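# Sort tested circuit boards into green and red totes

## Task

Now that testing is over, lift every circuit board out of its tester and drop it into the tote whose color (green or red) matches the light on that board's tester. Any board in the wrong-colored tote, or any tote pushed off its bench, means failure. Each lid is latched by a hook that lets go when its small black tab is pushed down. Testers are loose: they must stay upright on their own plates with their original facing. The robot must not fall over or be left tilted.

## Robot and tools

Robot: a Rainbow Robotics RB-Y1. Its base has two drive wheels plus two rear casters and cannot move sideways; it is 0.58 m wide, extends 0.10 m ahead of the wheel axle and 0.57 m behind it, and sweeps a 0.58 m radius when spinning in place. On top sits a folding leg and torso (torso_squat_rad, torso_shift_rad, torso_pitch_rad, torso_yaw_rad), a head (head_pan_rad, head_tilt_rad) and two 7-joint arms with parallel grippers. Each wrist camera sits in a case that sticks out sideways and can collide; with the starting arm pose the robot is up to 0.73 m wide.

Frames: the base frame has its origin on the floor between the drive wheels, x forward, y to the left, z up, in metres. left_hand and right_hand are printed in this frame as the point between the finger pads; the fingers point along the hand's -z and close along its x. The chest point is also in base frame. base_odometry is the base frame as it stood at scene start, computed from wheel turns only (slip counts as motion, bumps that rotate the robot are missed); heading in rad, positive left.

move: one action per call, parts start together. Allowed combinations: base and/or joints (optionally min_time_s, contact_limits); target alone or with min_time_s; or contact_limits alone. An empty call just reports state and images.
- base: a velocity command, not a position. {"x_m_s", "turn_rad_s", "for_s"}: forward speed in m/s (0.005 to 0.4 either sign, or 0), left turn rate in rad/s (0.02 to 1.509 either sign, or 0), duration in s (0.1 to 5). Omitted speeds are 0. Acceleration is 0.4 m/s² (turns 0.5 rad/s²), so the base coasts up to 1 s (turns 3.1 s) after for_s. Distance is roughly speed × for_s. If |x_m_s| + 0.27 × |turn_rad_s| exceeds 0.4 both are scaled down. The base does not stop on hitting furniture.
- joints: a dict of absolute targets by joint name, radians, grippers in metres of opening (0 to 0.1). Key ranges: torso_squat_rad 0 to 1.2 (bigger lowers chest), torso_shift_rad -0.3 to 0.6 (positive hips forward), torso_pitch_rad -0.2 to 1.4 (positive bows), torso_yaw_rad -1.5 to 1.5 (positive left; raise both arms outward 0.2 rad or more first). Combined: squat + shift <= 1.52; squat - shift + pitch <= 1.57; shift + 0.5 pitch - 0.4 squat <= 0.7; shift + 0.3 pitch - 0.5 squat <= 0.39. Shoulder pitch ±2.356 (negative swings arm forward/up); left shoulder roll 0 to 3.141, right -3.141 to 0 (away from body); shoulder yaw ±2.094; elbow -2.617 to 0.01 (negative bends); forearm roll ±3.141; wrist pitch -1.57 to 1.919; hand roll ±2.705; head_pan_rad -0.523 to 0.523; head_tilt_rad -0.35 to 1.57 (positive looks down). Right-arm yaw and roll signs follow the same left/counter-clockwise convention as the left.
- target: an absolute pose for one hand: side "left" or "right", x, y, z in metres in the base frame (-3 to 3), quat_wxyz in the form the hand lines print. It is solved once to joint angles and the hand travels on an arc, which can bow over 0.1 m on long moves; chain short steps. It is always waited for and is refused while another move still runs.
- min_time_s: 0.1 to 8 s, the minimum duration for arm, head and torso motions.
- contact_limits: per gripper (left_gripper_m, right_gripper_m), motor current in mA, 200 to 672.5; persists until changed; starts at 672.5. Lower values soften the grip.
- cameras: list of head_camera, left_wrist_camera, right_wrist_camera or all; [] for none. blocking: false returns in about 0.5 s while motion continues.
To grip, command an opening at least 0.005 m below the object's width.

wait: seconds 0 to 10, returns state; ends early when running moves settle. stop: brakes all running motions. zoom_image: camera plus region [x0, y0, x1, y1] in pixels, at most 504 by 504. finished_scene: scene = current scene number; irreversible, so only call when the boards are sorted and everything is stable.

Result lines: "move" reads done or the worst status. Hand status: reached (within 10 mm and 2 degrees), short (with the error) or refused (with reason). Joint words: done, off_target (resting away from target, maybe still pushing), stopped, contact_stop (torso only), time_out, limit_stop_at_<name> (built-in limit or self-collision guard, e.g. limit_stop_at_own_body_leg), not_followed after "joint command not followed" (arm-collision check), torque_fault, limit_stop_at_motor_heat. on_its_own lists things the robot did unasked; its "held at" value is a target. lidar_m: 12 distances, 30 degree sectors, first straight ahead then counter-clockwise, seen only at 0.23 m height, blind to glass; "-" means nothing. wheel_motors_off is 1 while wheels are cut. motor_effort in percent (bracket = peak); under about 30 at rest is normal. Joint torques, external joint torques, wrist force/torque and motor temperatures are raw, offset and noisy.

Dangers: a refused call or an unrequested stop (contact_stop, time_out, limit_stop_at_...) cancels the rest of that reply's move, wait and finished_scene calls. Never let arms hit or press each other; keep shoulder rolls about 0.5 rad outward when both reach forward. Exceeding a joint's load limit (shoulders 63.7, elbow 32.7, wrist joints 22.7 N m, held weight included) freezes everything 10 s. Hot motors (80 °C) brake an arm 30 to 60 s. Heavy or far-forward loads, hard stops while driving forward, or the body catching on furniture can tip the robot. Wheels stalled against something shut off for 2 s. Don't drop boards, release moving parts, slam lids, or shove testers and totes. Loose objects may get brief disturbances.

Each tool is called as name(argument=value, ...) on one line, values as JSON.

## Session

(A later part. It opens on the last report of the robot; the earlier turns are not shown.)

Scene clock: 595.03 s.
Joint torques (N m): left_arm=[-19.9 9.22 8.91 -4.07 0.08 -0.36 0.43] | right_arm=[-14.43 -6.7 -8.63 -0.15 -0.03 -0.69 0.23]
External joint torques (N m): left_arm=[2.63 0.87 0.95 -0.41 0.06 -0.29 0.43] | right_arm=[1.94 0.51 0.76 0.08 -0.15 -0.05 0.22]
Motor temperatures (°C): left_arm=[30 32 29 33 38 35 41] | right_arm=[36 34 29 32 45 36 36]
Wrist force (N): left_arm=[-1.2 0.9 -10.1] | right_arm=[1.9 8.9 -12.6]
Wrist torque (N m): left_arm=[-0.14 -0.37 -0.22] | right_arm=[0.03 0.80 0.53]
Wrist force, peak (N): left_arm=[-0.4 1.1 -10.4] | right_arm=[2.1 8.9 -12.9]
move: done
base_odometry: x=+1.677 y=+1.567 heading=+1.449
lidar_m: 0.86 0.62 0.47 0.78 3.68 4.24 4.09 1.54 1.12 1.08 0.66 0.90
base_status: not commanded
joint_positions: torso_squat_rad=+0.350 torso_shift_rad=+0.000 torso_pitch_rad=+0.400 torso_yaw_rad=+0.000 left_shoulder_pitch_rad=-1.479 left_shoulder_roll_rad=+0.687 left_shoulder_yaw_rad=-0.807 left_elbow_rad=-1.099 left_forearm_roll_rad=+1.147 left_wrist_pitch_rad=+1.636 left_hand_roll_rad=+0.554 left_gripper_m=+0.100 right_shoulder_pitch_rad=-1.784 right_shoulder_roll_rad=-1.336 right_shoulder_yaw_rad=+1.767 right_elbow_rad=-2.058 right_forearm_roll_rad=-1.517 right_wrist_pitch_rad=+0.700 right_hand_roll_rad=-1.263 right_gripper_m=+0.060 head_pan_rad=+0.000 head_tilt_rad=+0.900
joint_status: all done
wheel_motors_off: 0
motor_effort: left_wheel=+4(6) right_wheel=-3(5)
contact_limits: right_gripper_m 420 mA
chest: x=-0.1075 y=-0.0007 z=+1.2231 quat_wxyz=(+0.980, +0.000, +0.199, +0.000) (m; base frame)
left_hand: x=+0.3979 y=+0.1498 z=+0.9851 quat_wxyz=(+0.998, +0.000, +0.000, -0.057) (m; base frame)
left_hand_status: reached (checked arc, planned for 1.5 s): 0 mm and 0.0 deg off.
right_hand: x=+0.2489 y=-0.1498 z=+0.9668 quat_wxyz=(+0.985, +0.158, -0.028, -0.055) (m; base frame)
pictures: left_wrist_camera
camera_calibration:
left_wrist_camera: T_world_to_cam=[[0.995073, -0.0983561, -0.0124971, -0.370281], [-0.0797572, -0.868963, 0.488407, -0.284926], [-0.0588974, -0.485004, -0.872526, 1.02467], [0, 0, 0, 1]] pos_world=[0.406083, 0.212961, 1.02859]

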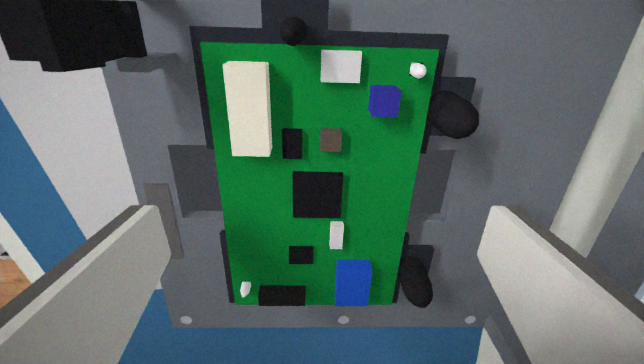

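move(target={"side":"left","x":0.398,"y":0.15,"z":0.965,"quat_wxyz":[0.9984,0,0,-0.0567]}, min_time_s=1, cameras=["left_wrist_camera"])

move(target={"side":"left","x":0.398,"y":0.15,"z":0.953,"quat_wxyz":[0.9984,0,0,-0.0567]}, min_time_s=1, cameras=["left_wrist_camera"])

Scene clock: 601.27 s.
Joint torques (N m): left_arm=[-20.25 6.41 6.45 -2.4 0.07 -0.33 -0.2] | right_arm=[-14.15 -6.92 -8.84 -0.24 0 -0.66 0.23]
External joint torques (N m): left_arm=[2.23 -1.86 -1.31 1.35 0.05 -0.25 -0.2] | right_arm=[2.21 0.29 0.56 -0.01 -0.11 -0.02 0.23]
Motor temperatures (°C): left_arm=[30 32 30 33 38 35 41] | right_arm=[36 34 29 32 45 36 36]
Wrist force (N): left_arm=[-1.1 0.8 -9.9] | right_arm=[2.2 9.0 -12.5]
Wrist torque (N m): left_arm=[-0.14 -0.35 -0.22] | right_arm=[0.02 0.83 0.53]
Wrist force, peak (N): left_arm=[-1.4 1.0 -10.4] | right_arm=[2.0 9.1 -12.9]
move: done
base_odometry: x=+1.677 y=+1.567 heading=+1.449
lidar_m: 0.86 0.63 0.48 0.78 3.69 4.25 4.09 1.53 1.13 1.08 0.66 0.89
base_status: not commanded
joint_positions: torso_squat_rad=+0.350 torso_shift_rad=+0.000 torso_pitch_rad=+0.400 torso_yaw_rad=+0.000 left_shoulder_pitch_rad=-1.456 left_shoulder_roll_rad=+0.666 left_shoulder_yaw_rad=-0.820 left_elbow_rad=-1.065 left_forearm_roll_rad=+1.129 left_wrist_pitch_rad=+1.591 left_hand_roll_rad=+0.539 left_gripper_m=+0.100 right_shoulder_pitch_rad=-1.784 right_shoulder_roll_rad=-1.336 right_shoulder_yaw_rad=+1.767 right_elbow_rad=-2.058 right_forearm_roll_rad=-1.517 right_wrist_pitch_rad=+0.700 right_hand_roll_rad=-1.263 right_gripper_m=+0.060 head_pan_rad=+0.000 head_tilt_rad=+0.900
joint_status: all done
wheel_motors_off: 0
motor_effort: left_wheel=+3(5) right_wheel=-3(5)
contact_limits: right_gripper_m 420 mA
chest: x=-0.1075 y=-0.0007 z=+1.2231 quat_wxyz=(+0.980, +0.000, +0.199, +0.000) (m; base frame)
left_hand: x=+0.3982 y=+0.1501 z=+0.9653 quat_wxyz=(+0.998, +0.000, +0.000, -0.057) (m; base frame)
left_hand_status: reached (checked arc, planned for 1.0 s): 0 mm and 0.0 deg off.
right_hand: x=+0.2489 y=-0.1498 z=+0.9668 quat_wxyz=(+0.985, +0.158, -0.028, -0.055) (m; base frame)
pictures: left_wrist_camera
camera_calibration:
left_wrist_camera: T_world_to_cam=[[0.995155, -0.0976189, -0.0117014, -0.371628], [-0.0794885, -0.868893, 0.488576, -0.275317], [-0.0578615, -0.485279, -0.872443, 1.00707], [0, 0, 0, 1]] pos_world=[0.406213, 0.213211, 1.00878]

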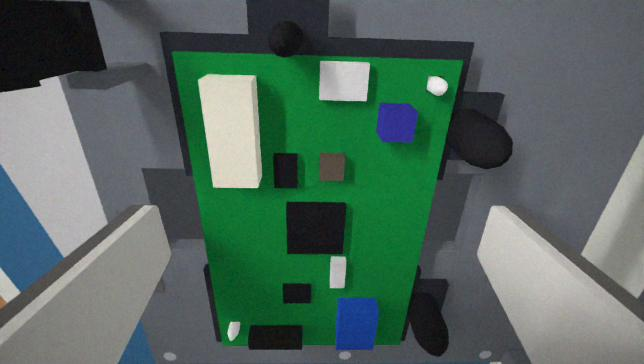

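Scene clock: 602.60 s.
Joint torques (N m): left_arm=[-19.96 6.42 6.26 -2.41 0.04 -0.45 -0.26] | right_arm=[-14.35 -6.78 -8.57 -0.1 -0.01 -0.74 0.35]
External joint torques (N m): left_arm=[2.47 -1.79 -1.37 1.39 0.02 -0.37 -0.26] | right_arm=[2.02 0.43 0.82 0.13 -0.13 -0.1 0.34]
Motor temperatures (°C): left_arm=[30 32 30 33 38 35 41] | right_arm=[36 34 29 32 45 36 36]
Wrist force (N): left_arm=[-1.3 1.0 -10.1] | right_arm=[1.9 8.9 -12.5]
Wrist torque (N m): left_arm=[-0.16 -0.38 -0.24] | right_arm=[0.03 0.82 0.52]
Wrist force, peak (N): left_arm=[-1.2 1.0 -10.4] | right_arm=[2.1 9.2 -12.6]
move: done
base_odometry: x=+1.677 y=+1.567 heading=+1.449
lidar_m: 0.85 0.63 0.48 0.78 3.68 4.24 4.09 1.53 1.13 1.09 0.66 0.90
base_status: not commanded
joint_positions: torso_squat_rad=+0.350 torso_shift_rad=+0.000 torso_pitch_rad=+0.400 torso_yaw_rad=+0.000 left_shoulder_pitch_rad=-1.442 left_shoulder_roll_rad=+0.653 left_shoulder_yaw_rad=-0.828 left_elbow_rad=-1.046 left_forearm_roll_rad=+1.119 left_wrist_pitch_rad=+1.566 left_hand_roll_rad=+0.529 left_gripper_m=+0.100 right_shoulder_pitch_rad=-1.784 right_shoulder_roll_rad=-1.336 right_shoulder_yaw_rad=+1.767 right_elbow_rad=-2.058 right_forearm_roll_rad=-1.517 right_wrist_pitch_rad=+0.700 right_hand_roll_rad=-1.263 right_gripper_m=+0.060 head_pan_rad=+0.000 head_tilt_rad=+0.900
joint_status: all done
wheel_motors_off: 0
motor_effort: left_wheel=+4(5) right_wheel=-4(5)
contact_limits: right_gripper_m 420 mA
chest: x=-0.1075 y=-0.0007 z=+1.2231 quat_wxyz=(+0.980, +0.000, +0.199, +0.000) (m; base frame)
left_hand: x=+0.3977 y=+0.1502 z=+0.9536 quat_wxyz=(+0.998, +0.000, +0.000, -0.057) (m; base frame)
left_hand_status: reached (checked arc, planned for 1.0 s): 1 mm and 0.0 deg off.
right_hand: x=+0.2489 y=-0.1498 z=+0.9668 quat_wxyz=(+0.985, +0.158, -0.028, -0.055) (m; base frame)
pictures: left_wrist_camera
camera_calibration:
left_wrist_camera: T_world_to_cam=[[0.995141, -0.0977825, -0.0115617, -0.371438], [-0.0797123, -0.868984, 0.488379, -0.26925], [-0.0578018, -0.485084, -0.872555, 0.996985], [0, 0, 0, 1]] pos_world=[0.405798, 0.213328, 0.997126]

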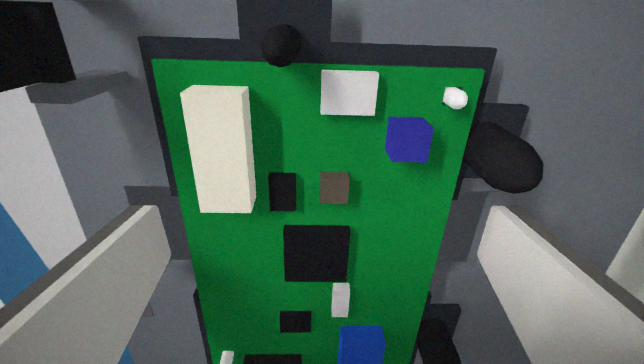

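move(target={"side":"left","x":0.398,"y":0.15,"z":0.947,"quat_wxyz":[0.9984,0,0,-0.0567]}, min_time_s=1, cameras=["left_wrist_camera","head_camera"])

zoom_image(camera="head_camera", region=[160, 0, 440, 210])

Scene clock: 617.50 s.
Joint torques (N m): left_arm=[-19.73 6.12 6.07 -2.44 0.11 -0.42 -0.22] | right_arm=[-14.42 -6.89 -8.69 -0.13 0.01 -0.67 0.3]
External joint torques (N m): left_arm=[2.71 -2.06 -1.46 1.39 0.09 -0.34 -0.22] | right_arm=[1.94 0.32 0.71 0.1 -0.11 -0.02 0.3]
Motor temperatures (°C): left_arm=[30 32 30 33 38 35 41] | right_arm=[36 34 29 32 45 36 36]
Wrist force (N): left_arm=[-1.6 1.1 -8.8] | right_arm=[1.8 8.9 -12.6]
Wrist torque (N m): left_arm=[-0.15 -0.48 -0.22] | right_arm=[0.02 0.80 0.52]
Wrist force, peak (N): left_arm=[-1.3 1.3 -10.4] | right_arm=[1.6 9.2 -13.1]
move: done
base_odometry: x=+1.677 y=+1.567 heading=+1.449
lidar_m: 0.86 0.63 0.48 0.78 3.69 4.24 4.09 1.53 1.12 1.08 0.66 0.90
base_status: not commanded
joint_positions: torso_squat_rad=+0.350 torso_shift_rad=+0.000 torso_pitch_rad=+0.400 torso_yaw_rad=+0.000 left_shoulder_pitch_rad=-1.437 left_shoulder_roll_rad=+0.644 left_shoulder_yaw_rad=-0.832 left_elbow_rad=-1.029 left_forearm_roll_rad=+1.113 left_wrist_pitch_rad=+1.551 left_hand_roll_rad=+0.522 left_gripper_m=+0.100 right_shoulder_pitch_rad=-1.784 right_shoulder_roll_rad=-1.336 right_shoulder_yaw_rad=+1.767 right_elbow_rad=-2.058 right_forearm_roll_rad=-1.517 right_wrist_pitch_rad=+0.700 right_hand_roll_rad=-1.263 right_gripper_m=+0.060 head_pan_rad=+0.000 head_tilt_rad=+0.900
joint_status: all done
wheel_motors_off: 0
motor_effort: left_wheel=+4(5) right_wheel=-4(5)
contact_limits: right_gripper_m 420 mA
chest: x=-0.1075 y=-0.0007 z=+1.2231 quat_wxyz=(+0.980, +0.000, +0.199, +0.000) (m; base frame)
left_hand: x=+0.3981 y=+0.1501 z=+0.9475 quat_wxyz=(+0.998, +0.000, +0.000, -0.057) (m; base frame)
left_hand_status: reached (checked arc, planned for 1.0 s): 1 mm and 0.1 deg off.
right_hand: x=+0.2489 y=-0.1498 z=+0.9668 quat_wxyz=(+0.985, +0.158, -0.028, -0.055) (m; base frame)
pictures: head_camera, left_wrist_camera
camera_calibration:
head_camera: T_world_to_cam=[[0.042844, -0.998743, 0.0260275, -0.0385007], [-0.951219, -0.0487444, -0.30464, 0.476099], [0.305526, -0.0117059, -0.952112, 1.2736], [0, 0, 0, 1]] pos_world=[0.0654063, -0.000336521, 1.35865]
left_wrist_camera: T_world_to_cam=[[0.995154, -0.0976608, -0.0114734, -0.371964], [-0.0796404, -0.868919, 0.488506, -0.266449], [-0.0576773, -0.485225, -0.872485, 0.991488], [0, 0, 0, 1]] pos_world=[0.406127, 0.213246, 0.990953]

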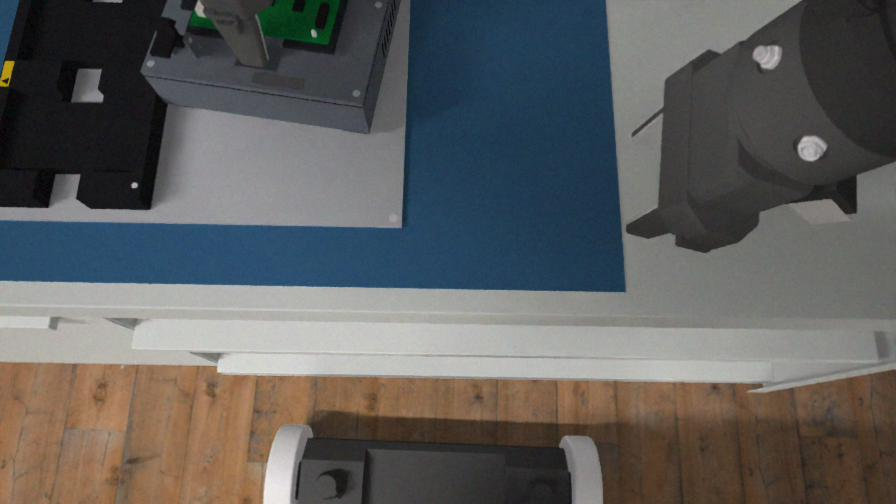

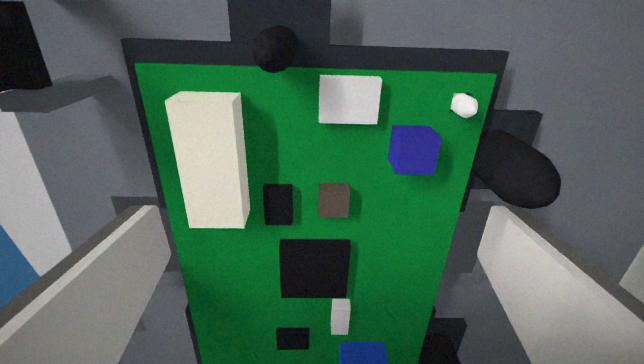

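Scaled by 1.800 from the camera's 896x504 image, which has a finer 1280x720 frame.

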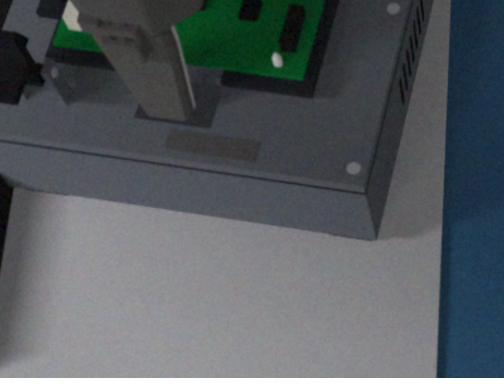

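move(contact_limits={"left_gripper_m":400}, joints={"left_gripper_m":0.05}, cameras=["left_wrist_camera"])

Scene clock: 622.90 s.
Joint torques (N m): left_arm=[-23.03 7.4 7.6 -2.5 -1.37 -3 -0.11] | right_arm=[-14.27 -6.96 -8.51 -0.14 -0.03 -0.76 0.24]
External joint torques (N m): left_arm=[-0.59 -0.78 0.07 1.32 -1.39 -2.92 -0.11] | right_arm=[2.1 0.25 0.88 0.09 -0.14 -0.11 0.23]
Motor temperatures (°C): left_arm=[30 32 30 33 38 35 41] | right_arm=[36 34 29 32 45 36 36]
Wrist force (N): left_arm=[-15.4 1.0 -4.3] | right_arm=[2.0 9.0 -12.7]
Wrist torque (N m): left_arm=[-0.16 -0.10 -0.33] | right_arm=[0.02 0.81 0.52]
Wrist force, peak (N): left_arm=[-23.3 1.0 -3.1] | right_arm=[1.9 8.9 -13.0]
move: off_target
base_odometry: x=+1.677 y=+1.567 heading=+1.449
lidar_m: 0.86 0.63 0.49 0.79 3.68 4.25 4.09 1.53 1.13 1.08 0.67 0.91
base_status: not commanded
joint_positions: torso_squat_rad=+0.350 torso_shift_rad=+0.000 torso_pitch_rad=+0.400 torso_yaw_rad=+0.000 left_shoulder_pitch_rad=-1.436 left_shoulder_roll_rad=+0.644 left_shoulder_yaw_rad=-0.832 left_elbow_rad=-1.029 left_forearm_roll_rad=+1.114 left_wrist_pitch_rad=+1.552 left_hand_roll_rad=+0.522 left_gripper_m=+0.071 right_shoulder_pitch_rad=-1.784 right_shoulder_roll_rad=-1.336 right_shoulder_yaw_rad=+1.767 right_elbow_rad=-2.058 right_forearm_roll_rad=-1.517 right_wrist_pitch_rad=+0.700 right_hand_roll_rad=-1.263 right_gripper_m=+0.060 head_pan_rad=+0.000 head_tilt_rad=+0.900
joint_status: left_gripper_m off_target (ended at +0.071, target +0.050)
wheel_motors_off: 0
motor_effort: left_wheel=+5(6) right_wheel=-3(5)
contact_limits: left_gripper_m 400 mA; right_gripper_m 420 mA
chest: x=-0.1078 y=-0.0007 z=+1.2231 quat_wxyz=(+0.980, +0.000, +0.198, +0.000) (m; base frame)
left_hand: x=+0.3974 y=+0.1502 z=+0.9472 quat_wxyz=(+0.998, +0.000, +0.000, -0.057) (m; base frame)
right_hand: x=+0.2488 y=-0.1497 z=+0.9670 quat_wxyz=(+0.985, +0.158, -0.028, -0.055) (m; base frame)
pictures: left_wrist_camera
camera_calibration:
left_wrist_camera: T_world_to_cam=[[0.995119, -0.097835, -0.0129394, -0.369825], [-0.0790969, -0.869102, 0.488267, -0.266273], [-0.0590152, -0.48486, -0.872598, 0.991786], [0, 0, 0, 1]] pos_world=[0.405489, 0.213277, 0.990658]

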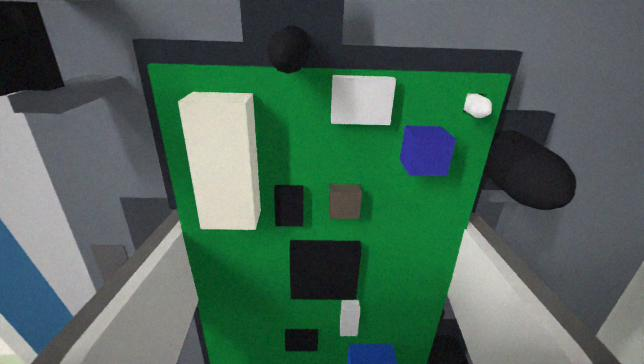

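move(contact_limits={"left_gripper_m":520}, target={"side":"left","x":0.3975,"y":0.15,"z":0.965,"quat_wxyz":[0.9984,0,0,-0.0567]}, min_time_s=1.5, cameras=["left_wrist_camera"])

move(target={"side":"left","x":0.3975,"y":0.15,"z":1.0,"quat_wxyz":[0.9984,0,0,-0.0567]}, min_time_s=1.5, cameras=["left_wrist_camera","head_camera"])

"target" must stand alone in an action, or with "min_time_s": send the other keys in another action
Scene clock: 628.90 s.
Joint torques (N m): left_arm=[-23.04 7.37 7.55 -2.53 -1.35 -2.91 -0.13] | right_arm=[-14.59 -6.85 -8.48 -0.03 0.03 -0.61 0.24]
External joint torques (N m): left_arm=[-0.61 -0.8 0.03 1.3 -1.37 -2.84 -0.13] | right_arm=[1.78 0.36 0.92 0.2 -0.08 0.03 0.24]
Motor temperatures (°C): left_arm=[30 32 30 33 38 35 41] | right_arm=[36 34 29 32 45 36 36]
Wrist force (N): left_arm=[-14.8 1.1 -5.8] | right_arm=[2.0 8.8 -12.6]
Wrist torque (N m): left_arm=[-0.15 -0.13 -0.31] | right_arm=[0.03 0.82 0.53]
Wrist force, peak (N): left_arm=[-15.8 0.9 -4.4] | right_arm=[2.0 9.1 -12.9]
base_odometry: x=+1.677 y=+1.567 heading=+1.449
lidar_m: 0.85 0.62 0.48 0.79 3.68 4.23 4.09 1.54 1.12 1.09 0.66 0.90
base_status: not commanded
joint_positions: torso_squat_rad=+0.350 torso_shift_rad=+0.000 torso_pitch_rad=+0.400 torso_yaw_rad=+0.000 left_shoulder_pitch_rad=-1.436 left_shoulder_roll_rad=+0.644 left_shoulder_yaw_rad=-0.832 left_elbow_rad=-1.029 left_forearm_roll_rad=+1.114 left_wrist_pitch_rad=+1.552 left_hand_roll_rad=+0.522 left_gripper_m=+0.071 right_shoulder_pitch_rad=-1.784 right_shoulder_roll_rad=-1.336 right_shoulder_yaw_rad=+1.767 right_elbow_rad=-2.058 right_forearm_roll_rad=-1.517 right_wrist_pitch_rad=+0.700 right_hand_roll_rad=-1.263 right_gripper_m=+0.060 head_pan_rad=+0.000 head_tilt_rad=+0.900
joint_status: left_gripper_m off_target (ended at +0.071, target +0.050)
wheel_motors_off: 0
motor_effort: left_wheel=+6(6) right_wheel=-4(5)
contact_limits: left_gripper_m 400 mA; right_gripper_m 420 mA
chest: x=-0.1078 y=-0.0007 z=+1.2231 quat_wxyz=(+0.980, +0.000, +0.198, +0.000) (m; base frame)
left_hand: x=+0.3974 y=+0.1502 z=+0.9472 quat_wxyz=(+0.998, +0.000, +0.000, -0.057) (m; base frame)
right_hand: x=+0.2488 y=-0.1497 z=+0.9670 quat_wxyz=(+0.985, +0.158, -0.028, -0.055) (m; base frame)
pictures: none

not run: a call was refused earlier in this reply.

move(contact_limits={"left_gripper_m":520}, cameras=[])

move(target={"side":"left","x":0.3975,"y":0.15,"z":0.965,"quat_wxyz":[0.9984,0,0,-0.0567]}, min_time_s=1.5, cameras=["left_wrist_camera"])

move(target={"side":"left","x":0.3975,"y":0.15,"z":1.0,"quat_wxyz":[0.9984,0,0,-0.0567]}, min_time_s=1.5, cameras=["left_wrist_camera","head_camera"])

Scene clock: 633.63 s.
Joint torques (N m): left_arm=[-23.03 7.61 7.51 -2.45 -1.4 -2.95 -0.16] | right_arm=[-14.35 -7.18 -8.41 -0.12 0 -0.72 0.28]
External joint torques (N m): left_arm=[-0.6 -0.56 -0.01 1.38 -1.42 -2.87 -0.17] | right_arm=[2.01 0.03 0.99 0.11 -0.12 -0.07 0.28]
Motor temperatures (°C): left_arm=[30 32 30 33 38 35 41] | right_arm=[36 34 29 32 45 36 36]
Wrist force (N): left_arm=[-14.6 1.1 -5.4] | right_arm=[1.8 8.9 -12.7]
Wrist torque (N m): left_arm=[-0.14 -0.14 -0.35] | right_arm=[0.02 0.81 0.53]
Wrist force, peak (N): left_arm=[-15.0 1.3 -6.0] | right_arm=[2.0 9.1 -12.8]
base_odometry: x=+1.677 y=+1.567 heading=+1.449
lidar_m: 0.86 0.64 0.48 0.78 3.69 4.23 4.08 1.55 1.13 1.09 0.66 0.90
base_status: not commanded
joint_positions: torso_squat_rad=+0.350 torso_shift_rad=+0.000 torso_pitch_rad=+0.400 torso_yaw_rad=+0.000 left_shoulder_pitch_rad=-1.436 left_shoulder_roll_rad=+0.644 left_shoulder_yaw_rad=-0.832 left_elbow_rad=-1.029 left_forearm_roll_rad=+1.114 left_wrist_pitch_rad=+1.552 left_hand_roll_rad=+0.522 left_gripper_m=+0.071 right_shoulder_pitch_rad=-1.784 right_shoulder_roll_rad=-1.336 right_shoulder_yaw_rad=+1.767 right_elbow_rad=-2.058 right_forearm_roll_rad=-1.517 right_wrist_pitch_rad=+0.700 right_hand_roll_rad=-1.263 right_gripper_m=+0.060 head_pan_rad=+0.000 head_tilt_rad=+0.900
joint_status: not commanded
wheel_motors_off: 0
motor_effort: left_wheel=+5(6) right_wheel=-2(4)
contact_limits: left_gripper_m 520 mA; right_gripper_m 420 mA
chest: x=-0.1078 y=-0.0007 z=+1.2231 quat_wxyz=(+0.980, +0.000, +0.198, +0.000) (m; base frame)
left_hand: x=+0.3974 y=+0.1502 z=+0.9472 quat_wxyz=(+0.998, +0.000, +0.000, -0.057) (m; base frame)
right_hand: x=+0.2488 y=-0.1497 z=+0.9670 quat_wxyz=(+0.985, +0.158, -0.028, -0.055) (m; base frame)
pictures: none
No camera images: "cameras" was empty.

Scene clock: 635.47 s.
Joint torques (N m): left_arm=[-26.04 13.53 10.88 -3.43 -0.95 -0.06 0.63] | right_arm=[-14.19 -7.01 -8.47 -0.21 -0.04 -0.63 0.34]
External joint torques (N m): left_arm=[-3.56 5.29 3.16 0.33 -0.97 0.01 0.63] | right_arm=[2.18 0.2 0.92 0.02 -0.16 0.02 0.33]
Motor temperatures (°C): left_arm=[30 32 30 33 38 35 41] | right_arm=[36 34 29 32 45 36 36]
Wrist force (N): left_arm=[-7.2 -3.8 -18.4] | right_arm=[1.7 8.6 -12.5]
Wrist torque (N m): left_arm=[-0.09 -0.77 -0.40] | right_arm=[0.07 0.79 0.52]
Wrist force, peak (N): left_arm=[-7.2 -4.1 -18.7] | right_arm=[2.0 9.0 -12.8]
move: done
base_odometry: x=+1.677 y=+1.567 heading=+1.449
lidar_m: 0.86 0.63 0.48 0.78 3.68 4.24 4.08 1.54 1.12 1.09 0.66 0.90
base_status: not commanded
joint_positions: torso_squat_rad=+0.350 torso_shift_rad=+0.000 torso_pitch_rad=+0.400 torso_yaw_rad=+0.000 left_shoulder_pitch_rad=-1.454 left_shoulder_roll_rad=+0.662 left_shoulder_yaw_rad=-0.822 left_elbow_rad=-1.061 left_forearm_roll_rad=+1.128 left_wrist_pitch_rad=+1.590 left_hand_roll_rad=+0.536 left_gripper_m=+0.071 right_shoulder_pitch_rad=-1.784 right_shoulder_roll_rad=-1.336 right_shoulder_yaw_rad=+1.767 right_elbow_rad=-2.058 right_forearm_roll_rad=-1.517 right_wrist_pitch_rad=+0.700 right_hand_roll_rad=-1.263 right_gripper_m=+0.060 head_pan_rad=+0.000 head_tilt_rad=+0.900
joint_status: all done
wheel_motors_off: 0
motor_effort: left_wheel=+5(7) right_wheel=-3(4)
contact_limits: left_gripper_m 520 mA; right_gripper_m 420 mA
chest: x=-0.1076 y=-0.0007 z=+1.2231 quat_wxyz=(+0.980, +0.000, +0.199, +0.000) (m; base frame)
left_hand: x=+0.3973 y=+0.1495 z=+0.9633 quat_wxyz=(+0.998, +0.000, +0.001, -0.058) (m; base frame)
left_hand_status: reached (checked arc, planned for 1.5 s): 2 mm and 0.2 deg off.
right_hand: x=+0.2488 y=-0.1498 z=+0.9669 quat_wxyz=(+0.985, +0.158, -0.028, -0.055) (m; base frame)
pictures: left_wrist_camera
camera_calibration:
left_wrist_camera: T_world_to_cam=[[0.994912, -0.0996428, -0.0148476, -0.367398], [-0.0797542, -0.869076, 0.488206, -0.274443], [-0.0615499, -0.484539, -0.872602, 1.00648], [0, 0, 0, 1]] pos_world=[0.405589, 0.212556, 1.00678]

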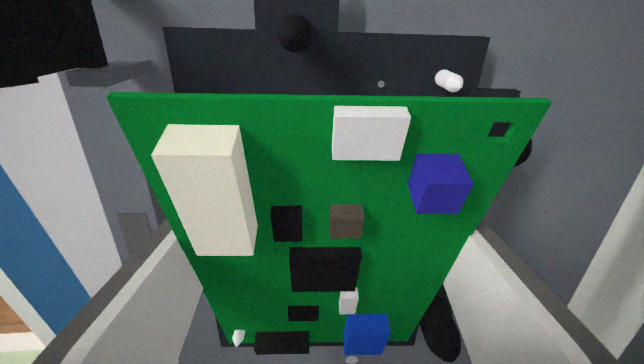

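Scene clock: 637.30 s.
Joint torques (N m): left_arm=[-22.38 9.27 9.1 -3.9 0.47 0.31 0.42] | right_arm=[-14.28 -6.79 -8.72 -0.17 -0.03 -0.71 0.25]
External joint torques (N m): left_arm=[0.16 0.88 1.01 -0.31 0.45 0.39 0.42] | right_arm=[2.08 0.42 0.67 0.07 -0.14 -0.07 0.25]
Motor temperatures (°C): left_arm=[30 32 30 33 38 35 41] | right_arm=[36 34 29 32 45 36 36]
Wrist force (N): left_arm=[-1.6 1.1 -10.6] | right_arm=[1.9 8.8 -12.6]
Wrist torque (N m): left_arm=[-0.16 -0.41 -0.23] | right_arm=[0.03 0.81 0.52]
Wrist force, peak (N): left_arm=[1.2 -3.4 -30.4] | right_arm=[1.9 9.1 -12.8]
move: done
base_odometry: x=+1.677 y=+1.567 heading=+1.449
lidar_m: 0.86 0.63 0.47 0.78 3.69 4.24 4.09 1.54 1.12 1.08 0.67 0.90
base_status: not commanded
joint_positions: torso_squat_rad=+0.350 torso_shift_rad=+0.000 torso_pitch_rad=+0.400 torso_yaw_rad=+0.000 left_shoulder_pitch_rad=-1.496 left_shoulder_roll_rad=+0.702 left_shoulder_yaw_rad=-0.797 left_elbow_rad=-1.121 left_forearm_roll_rad=+1.161 left_wrist_pitch_rad=+1.668 left_hand_roll_rad=+0.566 left_gripper_m=+0.071 right_shoulder_pitch_rad=-1.784 right_shoulder_roll_rad=-1.336 right_shoulder_yaw_rad=+1.767 right_elbow_rad=-2.058 right_forearm_roll_rad=-1.517 right_wrist_pitch_rad=+0.700 right_hand_roll_rad=-1.263 right_gripper_m=+0.060 head_pan_rad=+0.000 head_tilt_rad=+0.900
joint_status: all done
wheel_motors_off: 0
motor_effort: left_wheel=+5(7) right_wheel=-2(4)
contact_limits: left_gripper_m 520 mA; right_gripper_m 420 mA
chest: x=-0.1075 y=-0.0007 z=+1.2231 quat_wxyz=(+0.980, +0.000, +0.199, +0.000) (m; base frame)
left_hand: x=+0.3975 y=+0.1499 z=+0.9997 quat_wxyz=(+0.998, +0.000, +0.000, -0.057) (m; base frame)
left_hand_status: reached (checked arc, planned for 1.5 s): 0 mm and 0.0 deg off.
right_hand: x=+0.2489 y=-0.1498 z=+0.9668 quat_wxyz=(+0.985, +0.158, -0.028, -0.055) (m; base frame)
pictures: head_camera, left_wrist_camera
camera_calibration:
head_camera: T_world_to_cam=[[0.0427659, -0.998746, 0.0260479, -0.038539], [-0.95123, -0.0486759, -0.304617, 0.476074], [0.305503, -0.0117504, -0.952119, 1.2736], [0, 0, 0, 1]] pos_world=[0.0654158, -0.000352002, 1.35864]
left_wrist_camera: T_world_to_cam=[[0.995083, -0.0981761, -0.0131238, -0.369049], [-0.0793022, -0.869059, 0.488312, -0.292077], [-0.0593459, -0.48487, -0.872571, 1.0376], [0, 0, 0, 1]] pos_world=[0.405649, 0.213036, 1.04316]

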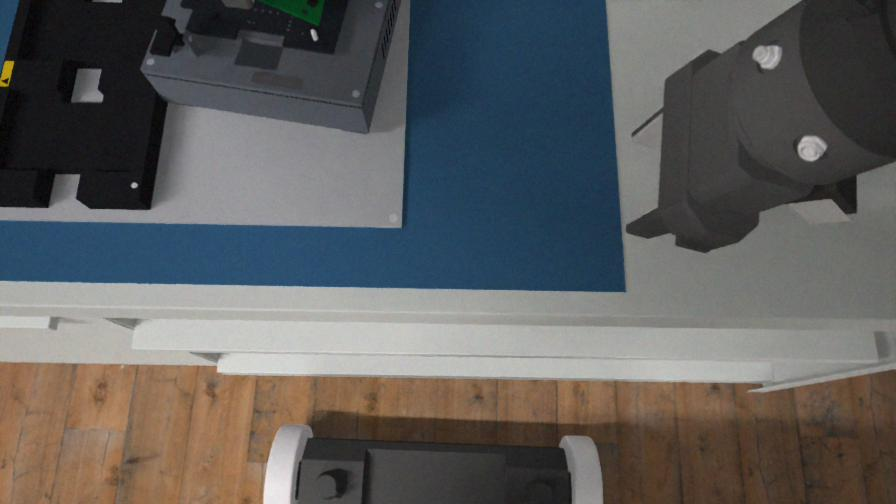

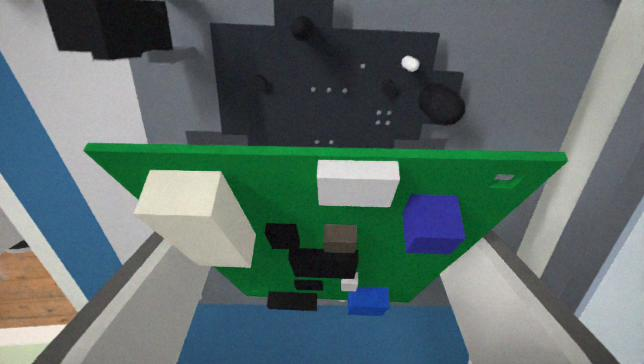

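move(target={"side":"left","x":0.37,"y":0.19,"z":1.08,"quat_wxyz":[0.9984,0,0,-0.0567]}, min_time_s=1.5, cameras=[])

move(target={"side":"left","x":0.25,"y":0.32,"z":1.08,"quat_wxyz":[0.9984,0,0,-0.0567]}, min_time_s=2, cameras=[])

move(joints={"right_gripper_m":0.0,"head_tilt_rad":0.5}, cameras=[])

move(target={"side":"right","x":0.23,"y":0.04,"z":1.0,"quat_wxyz":[0.924,0,-0.383,0]}, min_time_s=2, cameras=["head_camera","right_wrist_camera","left_wrist_camera"])

Scene clock: 652.70 s.
Joint torques (N m): left_arm=[-20.45 9.61 10.02 -2.96 0.3 0.11 0.37] | right_arm=[-14.46 -6.79 -8.62 -0.02 -0.01 -0.65 0.24]
External joint torques (N m): left_arm=[0.44 0.44 0.86 -0.31 0.28 0.18 0.37] | right_arm=[1.91 0.42 0.77 0.22 -0.13 -0.01 0.24]
Motor temperatures (°C): left_arm=[30 32 30 33 38 35 41] | right_arm=[36 34 29 32 45 36 36]
Wrist force (N): left_arm=[-1.7 1.1 -10.2] | right_arm=[1.8 8.7 -12.7]
Wrist torque (N m): left_arm=[-0.15 -0.43 -0.25] | right_arm=[0.05 0.78 0.51]
Wrist force, peak (N): left_arm=[-1.9 1.1 -10.8] | right_arm=[2.2 9.2 -12.7]
move: done
base_odometry: x=+1.677 y=+1.567 heading=+1.449
lidar_m: 0.85 0.62 0.47 0.78 3.68 4.25 4.09 1.53 1.12 1.09 0.65 0.90
base_status: not commanded
joint_positions: torso_squat_rad=+0.350 torso_shift_rad=+0.000 torso_pitch_rad=+0.400 torso_yaw_rad=+0.000 left_shoulder_pitch_rad=-1.500 left_shoulder_roll_rad=+0.910 left_shoulder_yaw_rad=-0.695 left_elbow_rad=-1.396 left_forearm_roll_rad=+1.293 left_wrist_pitch_rad=+1.850 left_hand_roll_rad=+0.645 left_gripper_m=+0.071 right_shoulder_pitch_rad=-1.784 right_shoulder_roll_rad=-1.336 right_shoulder_yaw_rad=+1.767 right_elbow_rad=-2.058 right_forearm_roll_rad=-1.517 right_wrist_pitch_rad=+0.700 right_hand_roll_rad=-1.263 right_gripper_m=+0.060 head_pan_rad=+0.000 head_tilt_rad=+0.900
joint_status: all done
wheel_motors_off: 0
motor_effort: left_wheel=+5(6) right_wheel=-3(4)
contact_limits: left_gripper_m 520 mA; right_gripper_m 420 mA
chest: x=-0.1075 y=-0.0007 z=+1.2231 quat_wxyz=(+0.980, +0.000, +0.199, +0.000) (m; base frame)
left_hand: x=+0.3700 y=+0.1900 z=+1.0799 quat_wxyz=(+0.998, +0.000, +0.000, -0.057) (m; base frame)
left_hand_status: reached (checked arc, planned for 1.5 s): 0 mm and 0.0 deg off.
right_hand: x=+0.2489 y=-0.1498 z=+0.9668 quat_wxyz=(+0.985, +0.158, -0.028, -0.055) (m; base frame)
pictures: none
No camera images: "cameras" was empty.

Scene clock: 655.03 s.
Joint torques (N m): left_arm=[-10.54 13.88 11.27 -0.14 0.19 -0.38 -0.26] | right_arm=[-14.48 -6.76 -8.74 -0.18 -0.01 -0.67 0.24]
External joint torques (N m): left_arm=[1.48 0.41 1.22 -0.46 0.17 -0.31 -0.26] | right_arm=[1.89 0.45 0.66 0.05 -0.12 -0.02 0.24]
Motor temperatures (°C): left_arm=[30 32 30 33 38 35 41] | right_arm=[36 34 29 32 45 36 36]
Wrist force (N): left_arm=[-1.9 1.1 -10.3] | right_arm=[2.1 8.9 -12.8]
Wrist torque (N m): left_arm=[-0.13 -0.42 -0.22] | right_arm=[0.02 0.84 0.52]
Wrist force, peak (N): left_arm=[-1.6 1.0 -10.7] | right_arm=[1.9 8.8 -13.0]
move: done
base_odometry: x=+1.677 y=+1.567 heading=+1.449
lidar_m: 0.86 0.63 0.48 0.78 3.68 4.24 4.09 1.54 1.13 1.08 0.67 0.91
base_status: not commanded
joint_positions: torso_squat_rad=+0.350 torso_shift_rad=+0.000 torso_pitch_rad=+0.400 torso_yaw_rad=+0.000 left_shoulder_pitch_rad=-0.999 left_shoulder_roll_rad=+1.577 left_shoulder_yaw_rad=-0.517 left_elbow_rad=-1.991 left_forearm_roll_rad=+1.609 left_wrist_pitch_rad=+1.584 left_hand_roll_rad=+0.632 left_gripper_m=+0.071 right_shoulder_pitch_rad=-1.784 right_shoulder_roll_rad=-1.336 right_shoulder_yaw_rad=+1.767 right_elbow_rad=-2.058 right_forearm_roll_rad=-1.517 right_wrist_pitch_rad=+0.700 right_hand_roll_rad=-1.263 right_gripper_m=+0.060 head_pan_rad=+0.000 head_tilt_rad=+0.900
joint_status: all done
wheel_motors_off: 0
motor_effort: left_wheel=+5(6) right_wheel=-2(4)
contact_limits: left_gripper_m 520 mA; right_gripper_m 420 mA
chest: x=-0.1075 y=-0.0007 z=+1.2231 quat_wxyz=(+0.980, +0.000, +0.199, +0.000) (m; base frame)
left_hand: x=+0.2501 y=+0.3199 z=+1.0800 quat_wxyz=(+0.998, +0.000, +0.000, -0.057) (m; base frame)
left_hand_status: reached (checked arc, planned for 2.0 s): 0 mm and 0.1 deg off.
right_hand: x=+0.2489 y=-0.1498 z=+0.9668 quat_wxyz=(+0.985, +0.158, -0.028, -0.055) (m; base frame)
pictures: none
No camera images: "cameras" was empty.

Scene clock: 656.23 s.
Joint torques (N m): left_arm=[-10.44 13.79 11.24 -0.15 0.28 -0.33 -0.16] | right_arm=[-14.33 -6.83 -8.83 -0.12 -0.06 -0.58 0.29]
External joint torques (N m): left_arm=[1.58 0.33 1.19 -0.47 0.26 -0.26 -0.16] | right_arm=[2.04 0.38 0.56 0.11 -0.17 0.06 0.29]
Motor temperatures (°C): left_arm=[30 32 30 33 38 35 41] | right_arm=[36 34 29 32 45 36 36]
Wrist force (N): left_arm=[-1.4 1.1 -10.4] | right_arm=[2.0 8.7 -12.8]
Wrist torque (N m): left_arm=[-0.14 -0.36 -0.20] | right_arm=[0.07 0.83 0.52]
Wrist force, peak (N): left_arm=[-1.8 1.1 -10.6] | right_arm=[2.0 9.1 -12.9]
move: done
base_odometry: x=+1.677 y=+1.567 heading=+1.449
lidar_m: 0.86 0.64 0.49 0.78 3.68 4.25 4.09 1.54 1.12 1.09 0.66 0.90
base_status: not commanded
joint_positions: torso_squat_rad=+0.350 torso_shift_rad=+0.000 torso_pitch_rad=+0.400 torso_yaw_rad=+0.000 left_shoulder_pitch_rad=-0.999 left_shoulder_roll_rad=+1.577 left_shoulder_yaw_rad=-0.517 left_elbow_rad=-1.991 left_forearm_roll_rad=+1.609 left_wrist_pitch_rad=+1.584 left_hand_roll_rad=+0.632 left_gripper_m=+0.071 right_shoulder_pitch_rad=-1.784 right_shoulder_roll_rad=-1.336 right_shoulder_yaw_rad=+1.767 right_elbow_rad=-2.058 right_forearm_roll_rad=-1.517 right_wrist_pitch_rad=+0.700 right_hand_roll_rad=-1.263 right_gripper_m=+0.000 head_pan_rad=+0.000 head_tilt_rad=+0.500
joint_status: all done
wheel_motors_off: 0
motor_effort: left_wheel=+4(6) right_wheel=-1(4)
contact_limits: left_gripper_m 520 mA; right_gripper_m 420 mA
chest: x=-0.1075 y=-0.0007 z=+1.2231 quat_wxyz=(+0.980, +0.000, +0.199, +0.000) (m; base frame)
left_hand: x=+0.2501 y=+0.3199 z=+1.0800 quat_wxyz=(+0.998, +0.000, +0.000, -0.057) (m; base frame)
right_hand: x=+0.2489 y=-0.1498 z=+0.9668 quat_wxyz=(+0.985, +0.158, -0.028, -0.055) (m; base frame)
pictures: none
No camera images: "cameras" was empty.

Scene clock: 658.57 s.
Joint torques (N m): left_arm=[-10.55 13.81 10.98 -0.15 0.2 -0.32 -0.23] | right_arm=[-16.3 -4.47 -7.65 -0.59 0.72 1.06 0.16]
External joint torques (N m): left_arm=[1.47 0.35 0.93 -0.47 0.18 -0.25 -0.23] | right_arm=[0.8 1.5 1.12 -0.04 -0.38 -0.01 0.12]
Motor temperatures (°C): left_arm=[30 32 30 33 38 35 41] | right_arm=[36 34 29 32 45 36 36]
Wrist force (N): left_arm=[-1.7 1.0 -10.3] | right_arm=[-2.1 11.0 -11.2]
Wrist torque (N m): left_arm=[-0.13 -0.39 -0.21] | right_arm=[-0.12 0.60 0.48]
Wrist force, peak (N): left_arm=[-1.9 1.0 -10.6] | right_arm=[1.1 11.0 -13.0]
move: done
base_odometry: x=+1.677 y=+1.567 heading=+1.449
lidar_m: 0.86 0.63 0.47 0.78 3.68 4.24 4.09 1.54 1.13 1.08 0.66 0.90
base_status: not commanded
joint_positions: torso_squat_rad=+0.350 torso_shift_rad=+0.000 torso_pitch_rad=+0.400 torso_yaw_rad=+0.000 left_shoulder_pitch_rad=-0.999 left_shoulder_roll_rad=+1.577 left_shoulder_yaw_rad=-0.517 left_elbow_rad=-1.991 left_forearm_roll_rad=+1.609 left_wrist_pitch_rad=+1.584 left_hand_roll_rad=+0.632 left_gripper_m=+0.071 right_shoulder_pitch_rad=-2.028 right_shoulder_roll_rad=-0.330 right_shoulder_yaw_rad=+1.787 right_elbow_rad=-2.066 right_forearm_roll_rad=-0.757 right_wrist_pitch_rad=+1.657 right_hand_roll_rad=-2.408 right_gripper_m=+0.000 head_pan_rad=+0.000 head_tilt_rad=+0.500
joint_status: all done
wheel_motors_off: 0
motor_effort: left_wheel=+4(6) right_wheel=-1(4)
contact_limits: left_gripper_m 520 mA; right_gripper_m 420 mA
chest: x=-0.1075 y=-0.0007 z=+1.2231 quat_wxyz=(+0.980, +0.000, +0.199, +0.000) (m; base frame)
left_hand: x=+0.2501 y=+0.3199 z=+1.0800 quat_wxyz=(+0.998, +0.000, +0.000, -0.057) (m; base frame)
right_hand: x=+0.2301 y=+0.0400 z=+1.0001 quat_wxyz=(+0.924, +0.000, -0.383, +0.000) (m; base frame)
right_hand_status: reached (checked arc, planned for 2.0 s): 0 mm and 0.0 deg off.
pictures: head_camera, left_wrist_camera, right_wrist_camera
camera_calibration:
head_camera: T_world_to_cam=[[0.0289214, -0.998757, 0.0405956, -0.059039], [-0.757562, -0.0483963, -0.650967, 0.962351], [0.652123, -0.0119268, -0.75802, 1.00535], [0, 0, 0, 1]] pos_world=[0.0751378, -0.000400894, 1.39093]
left_wrist_camera: T_world_to_cam=[[0.995121, -0.0977877, -0.0131403, -0.204697], [-0.0789888, -0.869367, 0.487813, -0.19472], [-0.0591259, -0.484395, -0.872849, 1.1815], [0, 0, 0, 1]] pos_world=[0.258175, 0.383011, 1.12356]
right_wrist_camera: T_world_to_cam=[[-0.694419, 0.0207883, -0.71927, 0.880779], [-0.30644, 0.895865, 0.321745, -0.253916], [0.651057, 0.44384, -0.615736, 0.519949], [0, 0, 0, 1]] pos_world=[0.195303, -0.0216089, 1.03537]

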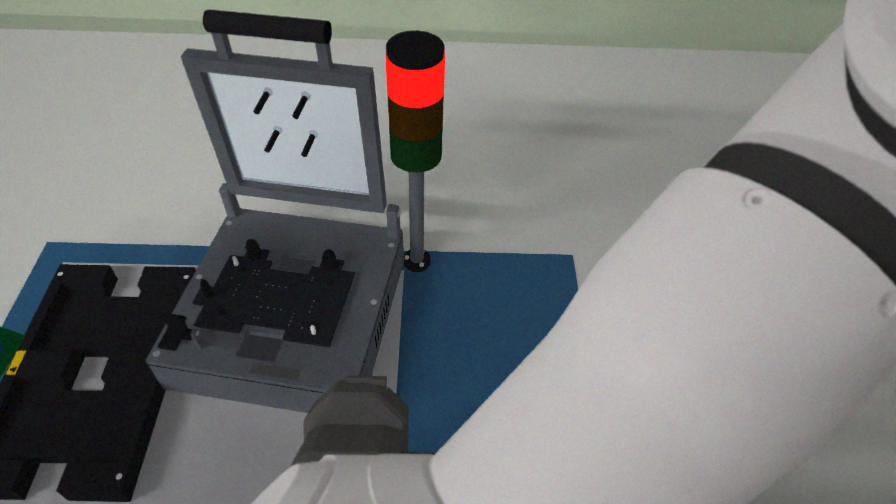

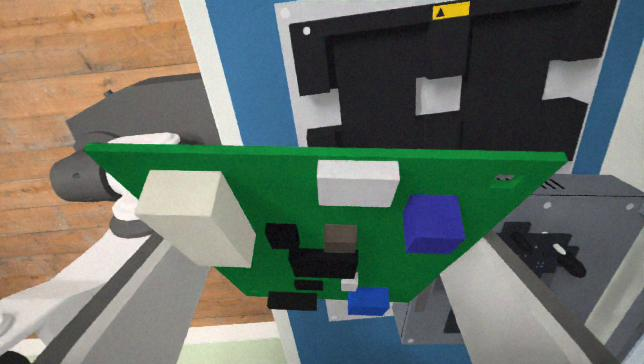

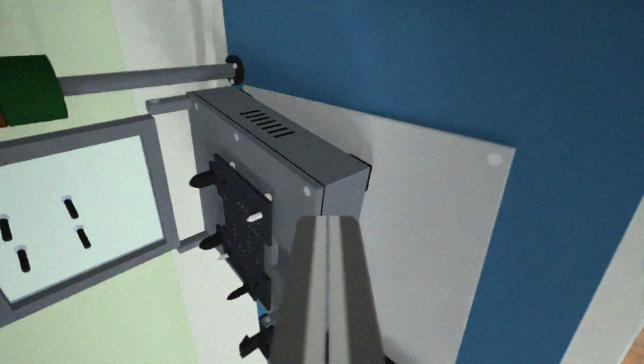

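move(target={"side":"right","x":0.225,"y":0.075,"z":0.915,"quat_wxyz":[0.924,0,-0.383,0]}, min_time_s=1.5, cameras=["head_camera","right_wrist_camera"])

move(target={"side":"right","x":0.26,"y":0.075,"z":0.915,"quat_wxyz":[0.924,0,-0.383,0]}, min_time_s=1.5, cameras=["head_camera","right_wrist_camera"])

Scene clock: 667.67 s.
Joint torques (N m): left_arm=[-10.7 13.69 11.08 -0.17 0.15 -0.35 -0.2] | right_arm=[-14.23 -2.07 -7.01 0.09 1.05 0.86 -0.29]
External joint torques (N m): left_arm=[1.32 0.23 1.03 -0.49 0.13 -0.28 -0.2] | right_arm=[2.36 1.86 1.26 0.93 -0.04 -0.23 -0.33]
Motor temperatures (°C): left_arm=[30 32 30 33 38 35 41] | right_arm=[36 34 29 32 45 36 36]
Wrist force (N): left_arm=[-1.5 1.0 -10.6] | right_arm=[-2.6 11.1 -11.2]
Wrist torque (N m): left_arm=[-0.13 -0.36 -0.20] | right_arm=[-0.11 0.55 0.47]
Wrist force, peak (N): left_arm=[-1.6 1.1 -10.7] | right_arm=[-2.2 10.9 -11.6]
move: done
base_odometry: x=+1.677 y=+1.567 heading=+1.449
lidar_m: 0.86 0.63 0.48 0.78 3.69 4.24 4.09 1.54 1.12 1.08 0.67 0.90
base_status: not commanded
joint_positions: torso_squat_rad=+0.350 torso_shift_rad=+0.000 torso_pitch_rad=+0.400 torso_yaw_rad=+0.000 left_shoulder_pitch_rad=-0.999 left_shoulder_roll_rad=+1.577 left_shoulder_yaw_rad=-0.517 left_elbow_rad=-1.991 left_forearm_roll_rad=+1.609 left_wrist_pitch_rad=+1.584 left_hand_roll_rad=+0.632 left_gripper_m=+0.071 right_shoulder_pitch_rad=-1.868 right_shoulder_roll_rad=-0.104 right_shoulder_yaw_rad=+1.917 right_elbow_rad=-1.731 right_forearm_roll_rad=-0.637 right_wrist_pitch_rad=+1.554 right_hand_roll_rad=-2.417 right_gripper_m=+0.000 head_pan_rad=+0.000 head_tilt_rad=+0.500
joint_status: all done
wheel_motors_off: 0
motor_effort: left_wheel=+5(6) right_wheel=-3(4)
contact_limits: left_gripper_m 520 mA; right_gripper_m 420 mA
chest: x=-0.1075 y=-0.0007 z=+1.2231 quat_wxyz=(+0.980, +0.000, +0.199, +0.000) (m; base frame)
left_hand: x=+0.2500 y=+0.3199 z=+1.0800 quat_wxyz=(+0.998, +0.000, +0.000, -0.057) (m; base frame)
right_hand: x=+0.2250 y=+0.0748 z=+0.9156 quat_wxyz=(+0.924, +0.000, -0.383, +0.000) (m; base frame)
right_hand_status: reached (checked arc, planned for 1.5 s): 1 mm and 0.1 deg off.
pictures: head_camera, right_wrist_camera
camera_calibration:
head_camera: T_world_to_cam=[[0.028921, -0.998757, 0.0405955, -0.0590392], [-0.757561, -0.0483959, -0.650967, 0.962351], [0.652123, -0.0119269, -0.758019, 1.00535], [0, 0, 0, 1]] pos_world=[0.0751378, -0.000401228, 1.39093]
right_wrist_camera: T_world_to_cam=[[-0.694196, 0.0206815, -0.719489, 0.815895], [-0.306973, 0.895618, 0.321926, -0.259438], [0.651045, 0.444343, -0.615386, 0.455433], [0, 0, 0, 1]] pos_world=[0.190243, 0.0131148, 0.950814]

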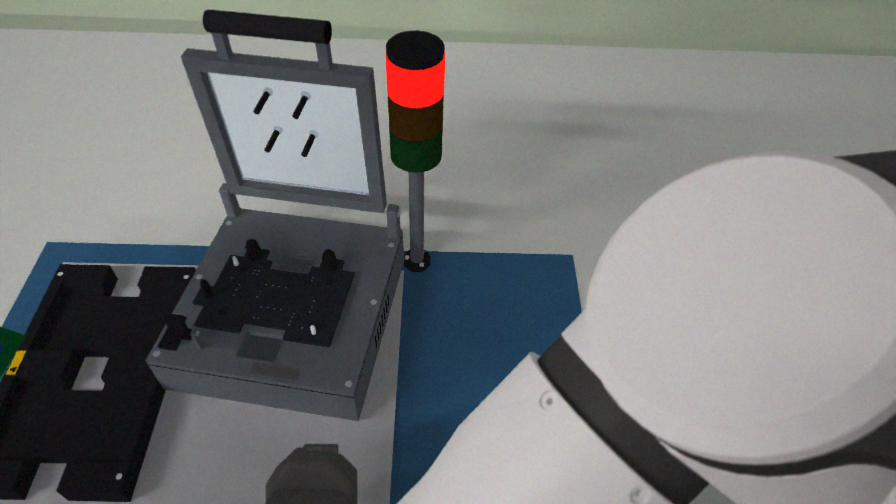

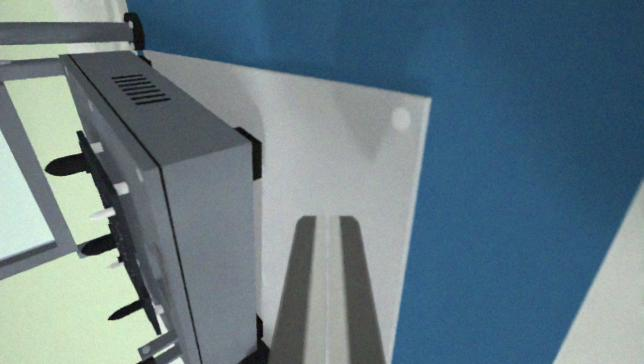

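Scene clock: 669.50 s.
Joint torques (N m): left_arm=[-10.59 13.62 11.23 -0.15 0.18 -0.3 -0.25] | right_arm=[-17.68 -6.21 -9.11 0.66 1.12 0.72 0.38]
External joint torques (N m): left_arm=[1.43 0.16 1.18 -0.47 0.16 -0.22 -0.25] | right_arm=[0.2 -1.69 -0.81 0.9 -0.03 -0.29 0.33]
Motor temperatures (°C): left_arm=[30 32 30 33 38 35 41] | right_arm=[36 34 29 32 45 36 36]
Wrist force (N): left_arm=[-1.7 0.9 -10.4] | right_arm=[-2.5 10.7 -11.2]
Wrist torque (N m): left_arm=[-0.11 -0.40 -0.21] | right_arm=[-0.07 0.57 0.47]
Wrist force, peak (N): left_arm=[-1.8 1.0 -10.7] | right_arm=[-2.4 11.0 -11.4]
move: done
base_odometry: x=+1.677 y=+1.567 heading=+1.449
lidar_m: 0.86 0.63 0.48 0.78 3.68 4.24 4.09 1.54 1.12 1.09 0.66 0.91
base_status: not commanded
joint_positions: torso_squat_rad=+0.350 torso_shift_rad=+0.000 torso_pitch_rad=+0.400 torso_yaw_rad=+0.000 left_shoulder_pitch_rad=-0.999 left_shoulder_roll_rad=+1.577 left_shoulder_yaw_rad=-0.517 left_elbow_rad=-1.991 left_forearm_roll_rad=+1.609 left_wrist_pitch_rad=+1.584 left_hand_roll_rad=+0.632 left_gripper_m=+0.071 right_shoulder_pitch_rad=-1.875 right_shoulder_roll_rad=-0.147 right_shoulder_yaw_rad=+1.915 right_elbow_rad=-1.652 right_forearm_roll_rad=-0.635 right_wrist_pitch_rad=+1.457 right_hand_roll_rad=-2.343 right_gripper_m=+0.000 head_pan_rad=+0.000 head_tilt_rad=+0.500
joint_status: all done
wheel_motors_off: 0
motor_effort: left_wheel=+5(6) right_wheel=-2(3)
contact_limits: left_gripper_m 520 mA; right_gripper_m 420 mA
chest: x=-0.1075 y=-0.0007 z=+1.2231 quat_wxyz=(+0.980, +0.000, +0.199, +0.000) (m; base frame)
left_hand: x=+0.2500 y=+0.3199 z=+1.0800 quat_wxyz=(+0.998, +0.000, +0.000, -0.057) (m; base frame)
right_hand: x=+0.2597 y=+0.0750 z=+0.9150 quat_wxyz=(+0.924, +0.000, -0.383, +0.000) (m; base frame)
right_hand_status: reached (checked arc, planned for 1.5 s): 0 mm and 0.0 deg off.
pictures: head_camera, right_wrist_camera
camera_calibration:
head_camera: T_world_to_cam=[[0.028921, -0.998757, 0.0405956, -0.0590392], [-0.757561, -0.048396, -0.650968, 0.962351], [0.652123, -0.011927, -0.758019, 1.00535], [0, 0, 0, 1]] pos_world=[0.0751379, -0.000401024, 1.39093]
right_wrist_camera: T_world_to_cam=[[-0.694641, 0.0199654, -0.719079, 0.839301], [-0.307041, 0.895755, 0.321477, -0.248361], [0.650538, 0.444099, -0.616098, 0.433195], [0, 0, 0, 1]] pos_world=[0.224946, 0.0133326, 0.950257]

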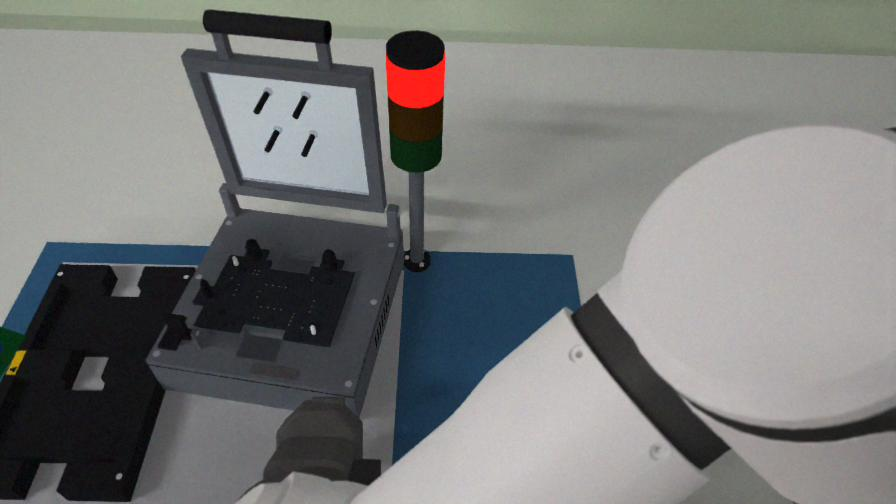

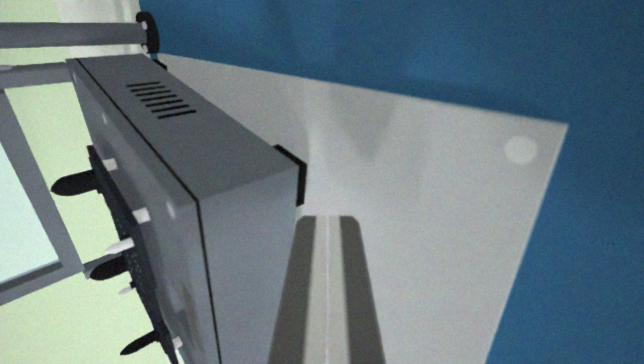

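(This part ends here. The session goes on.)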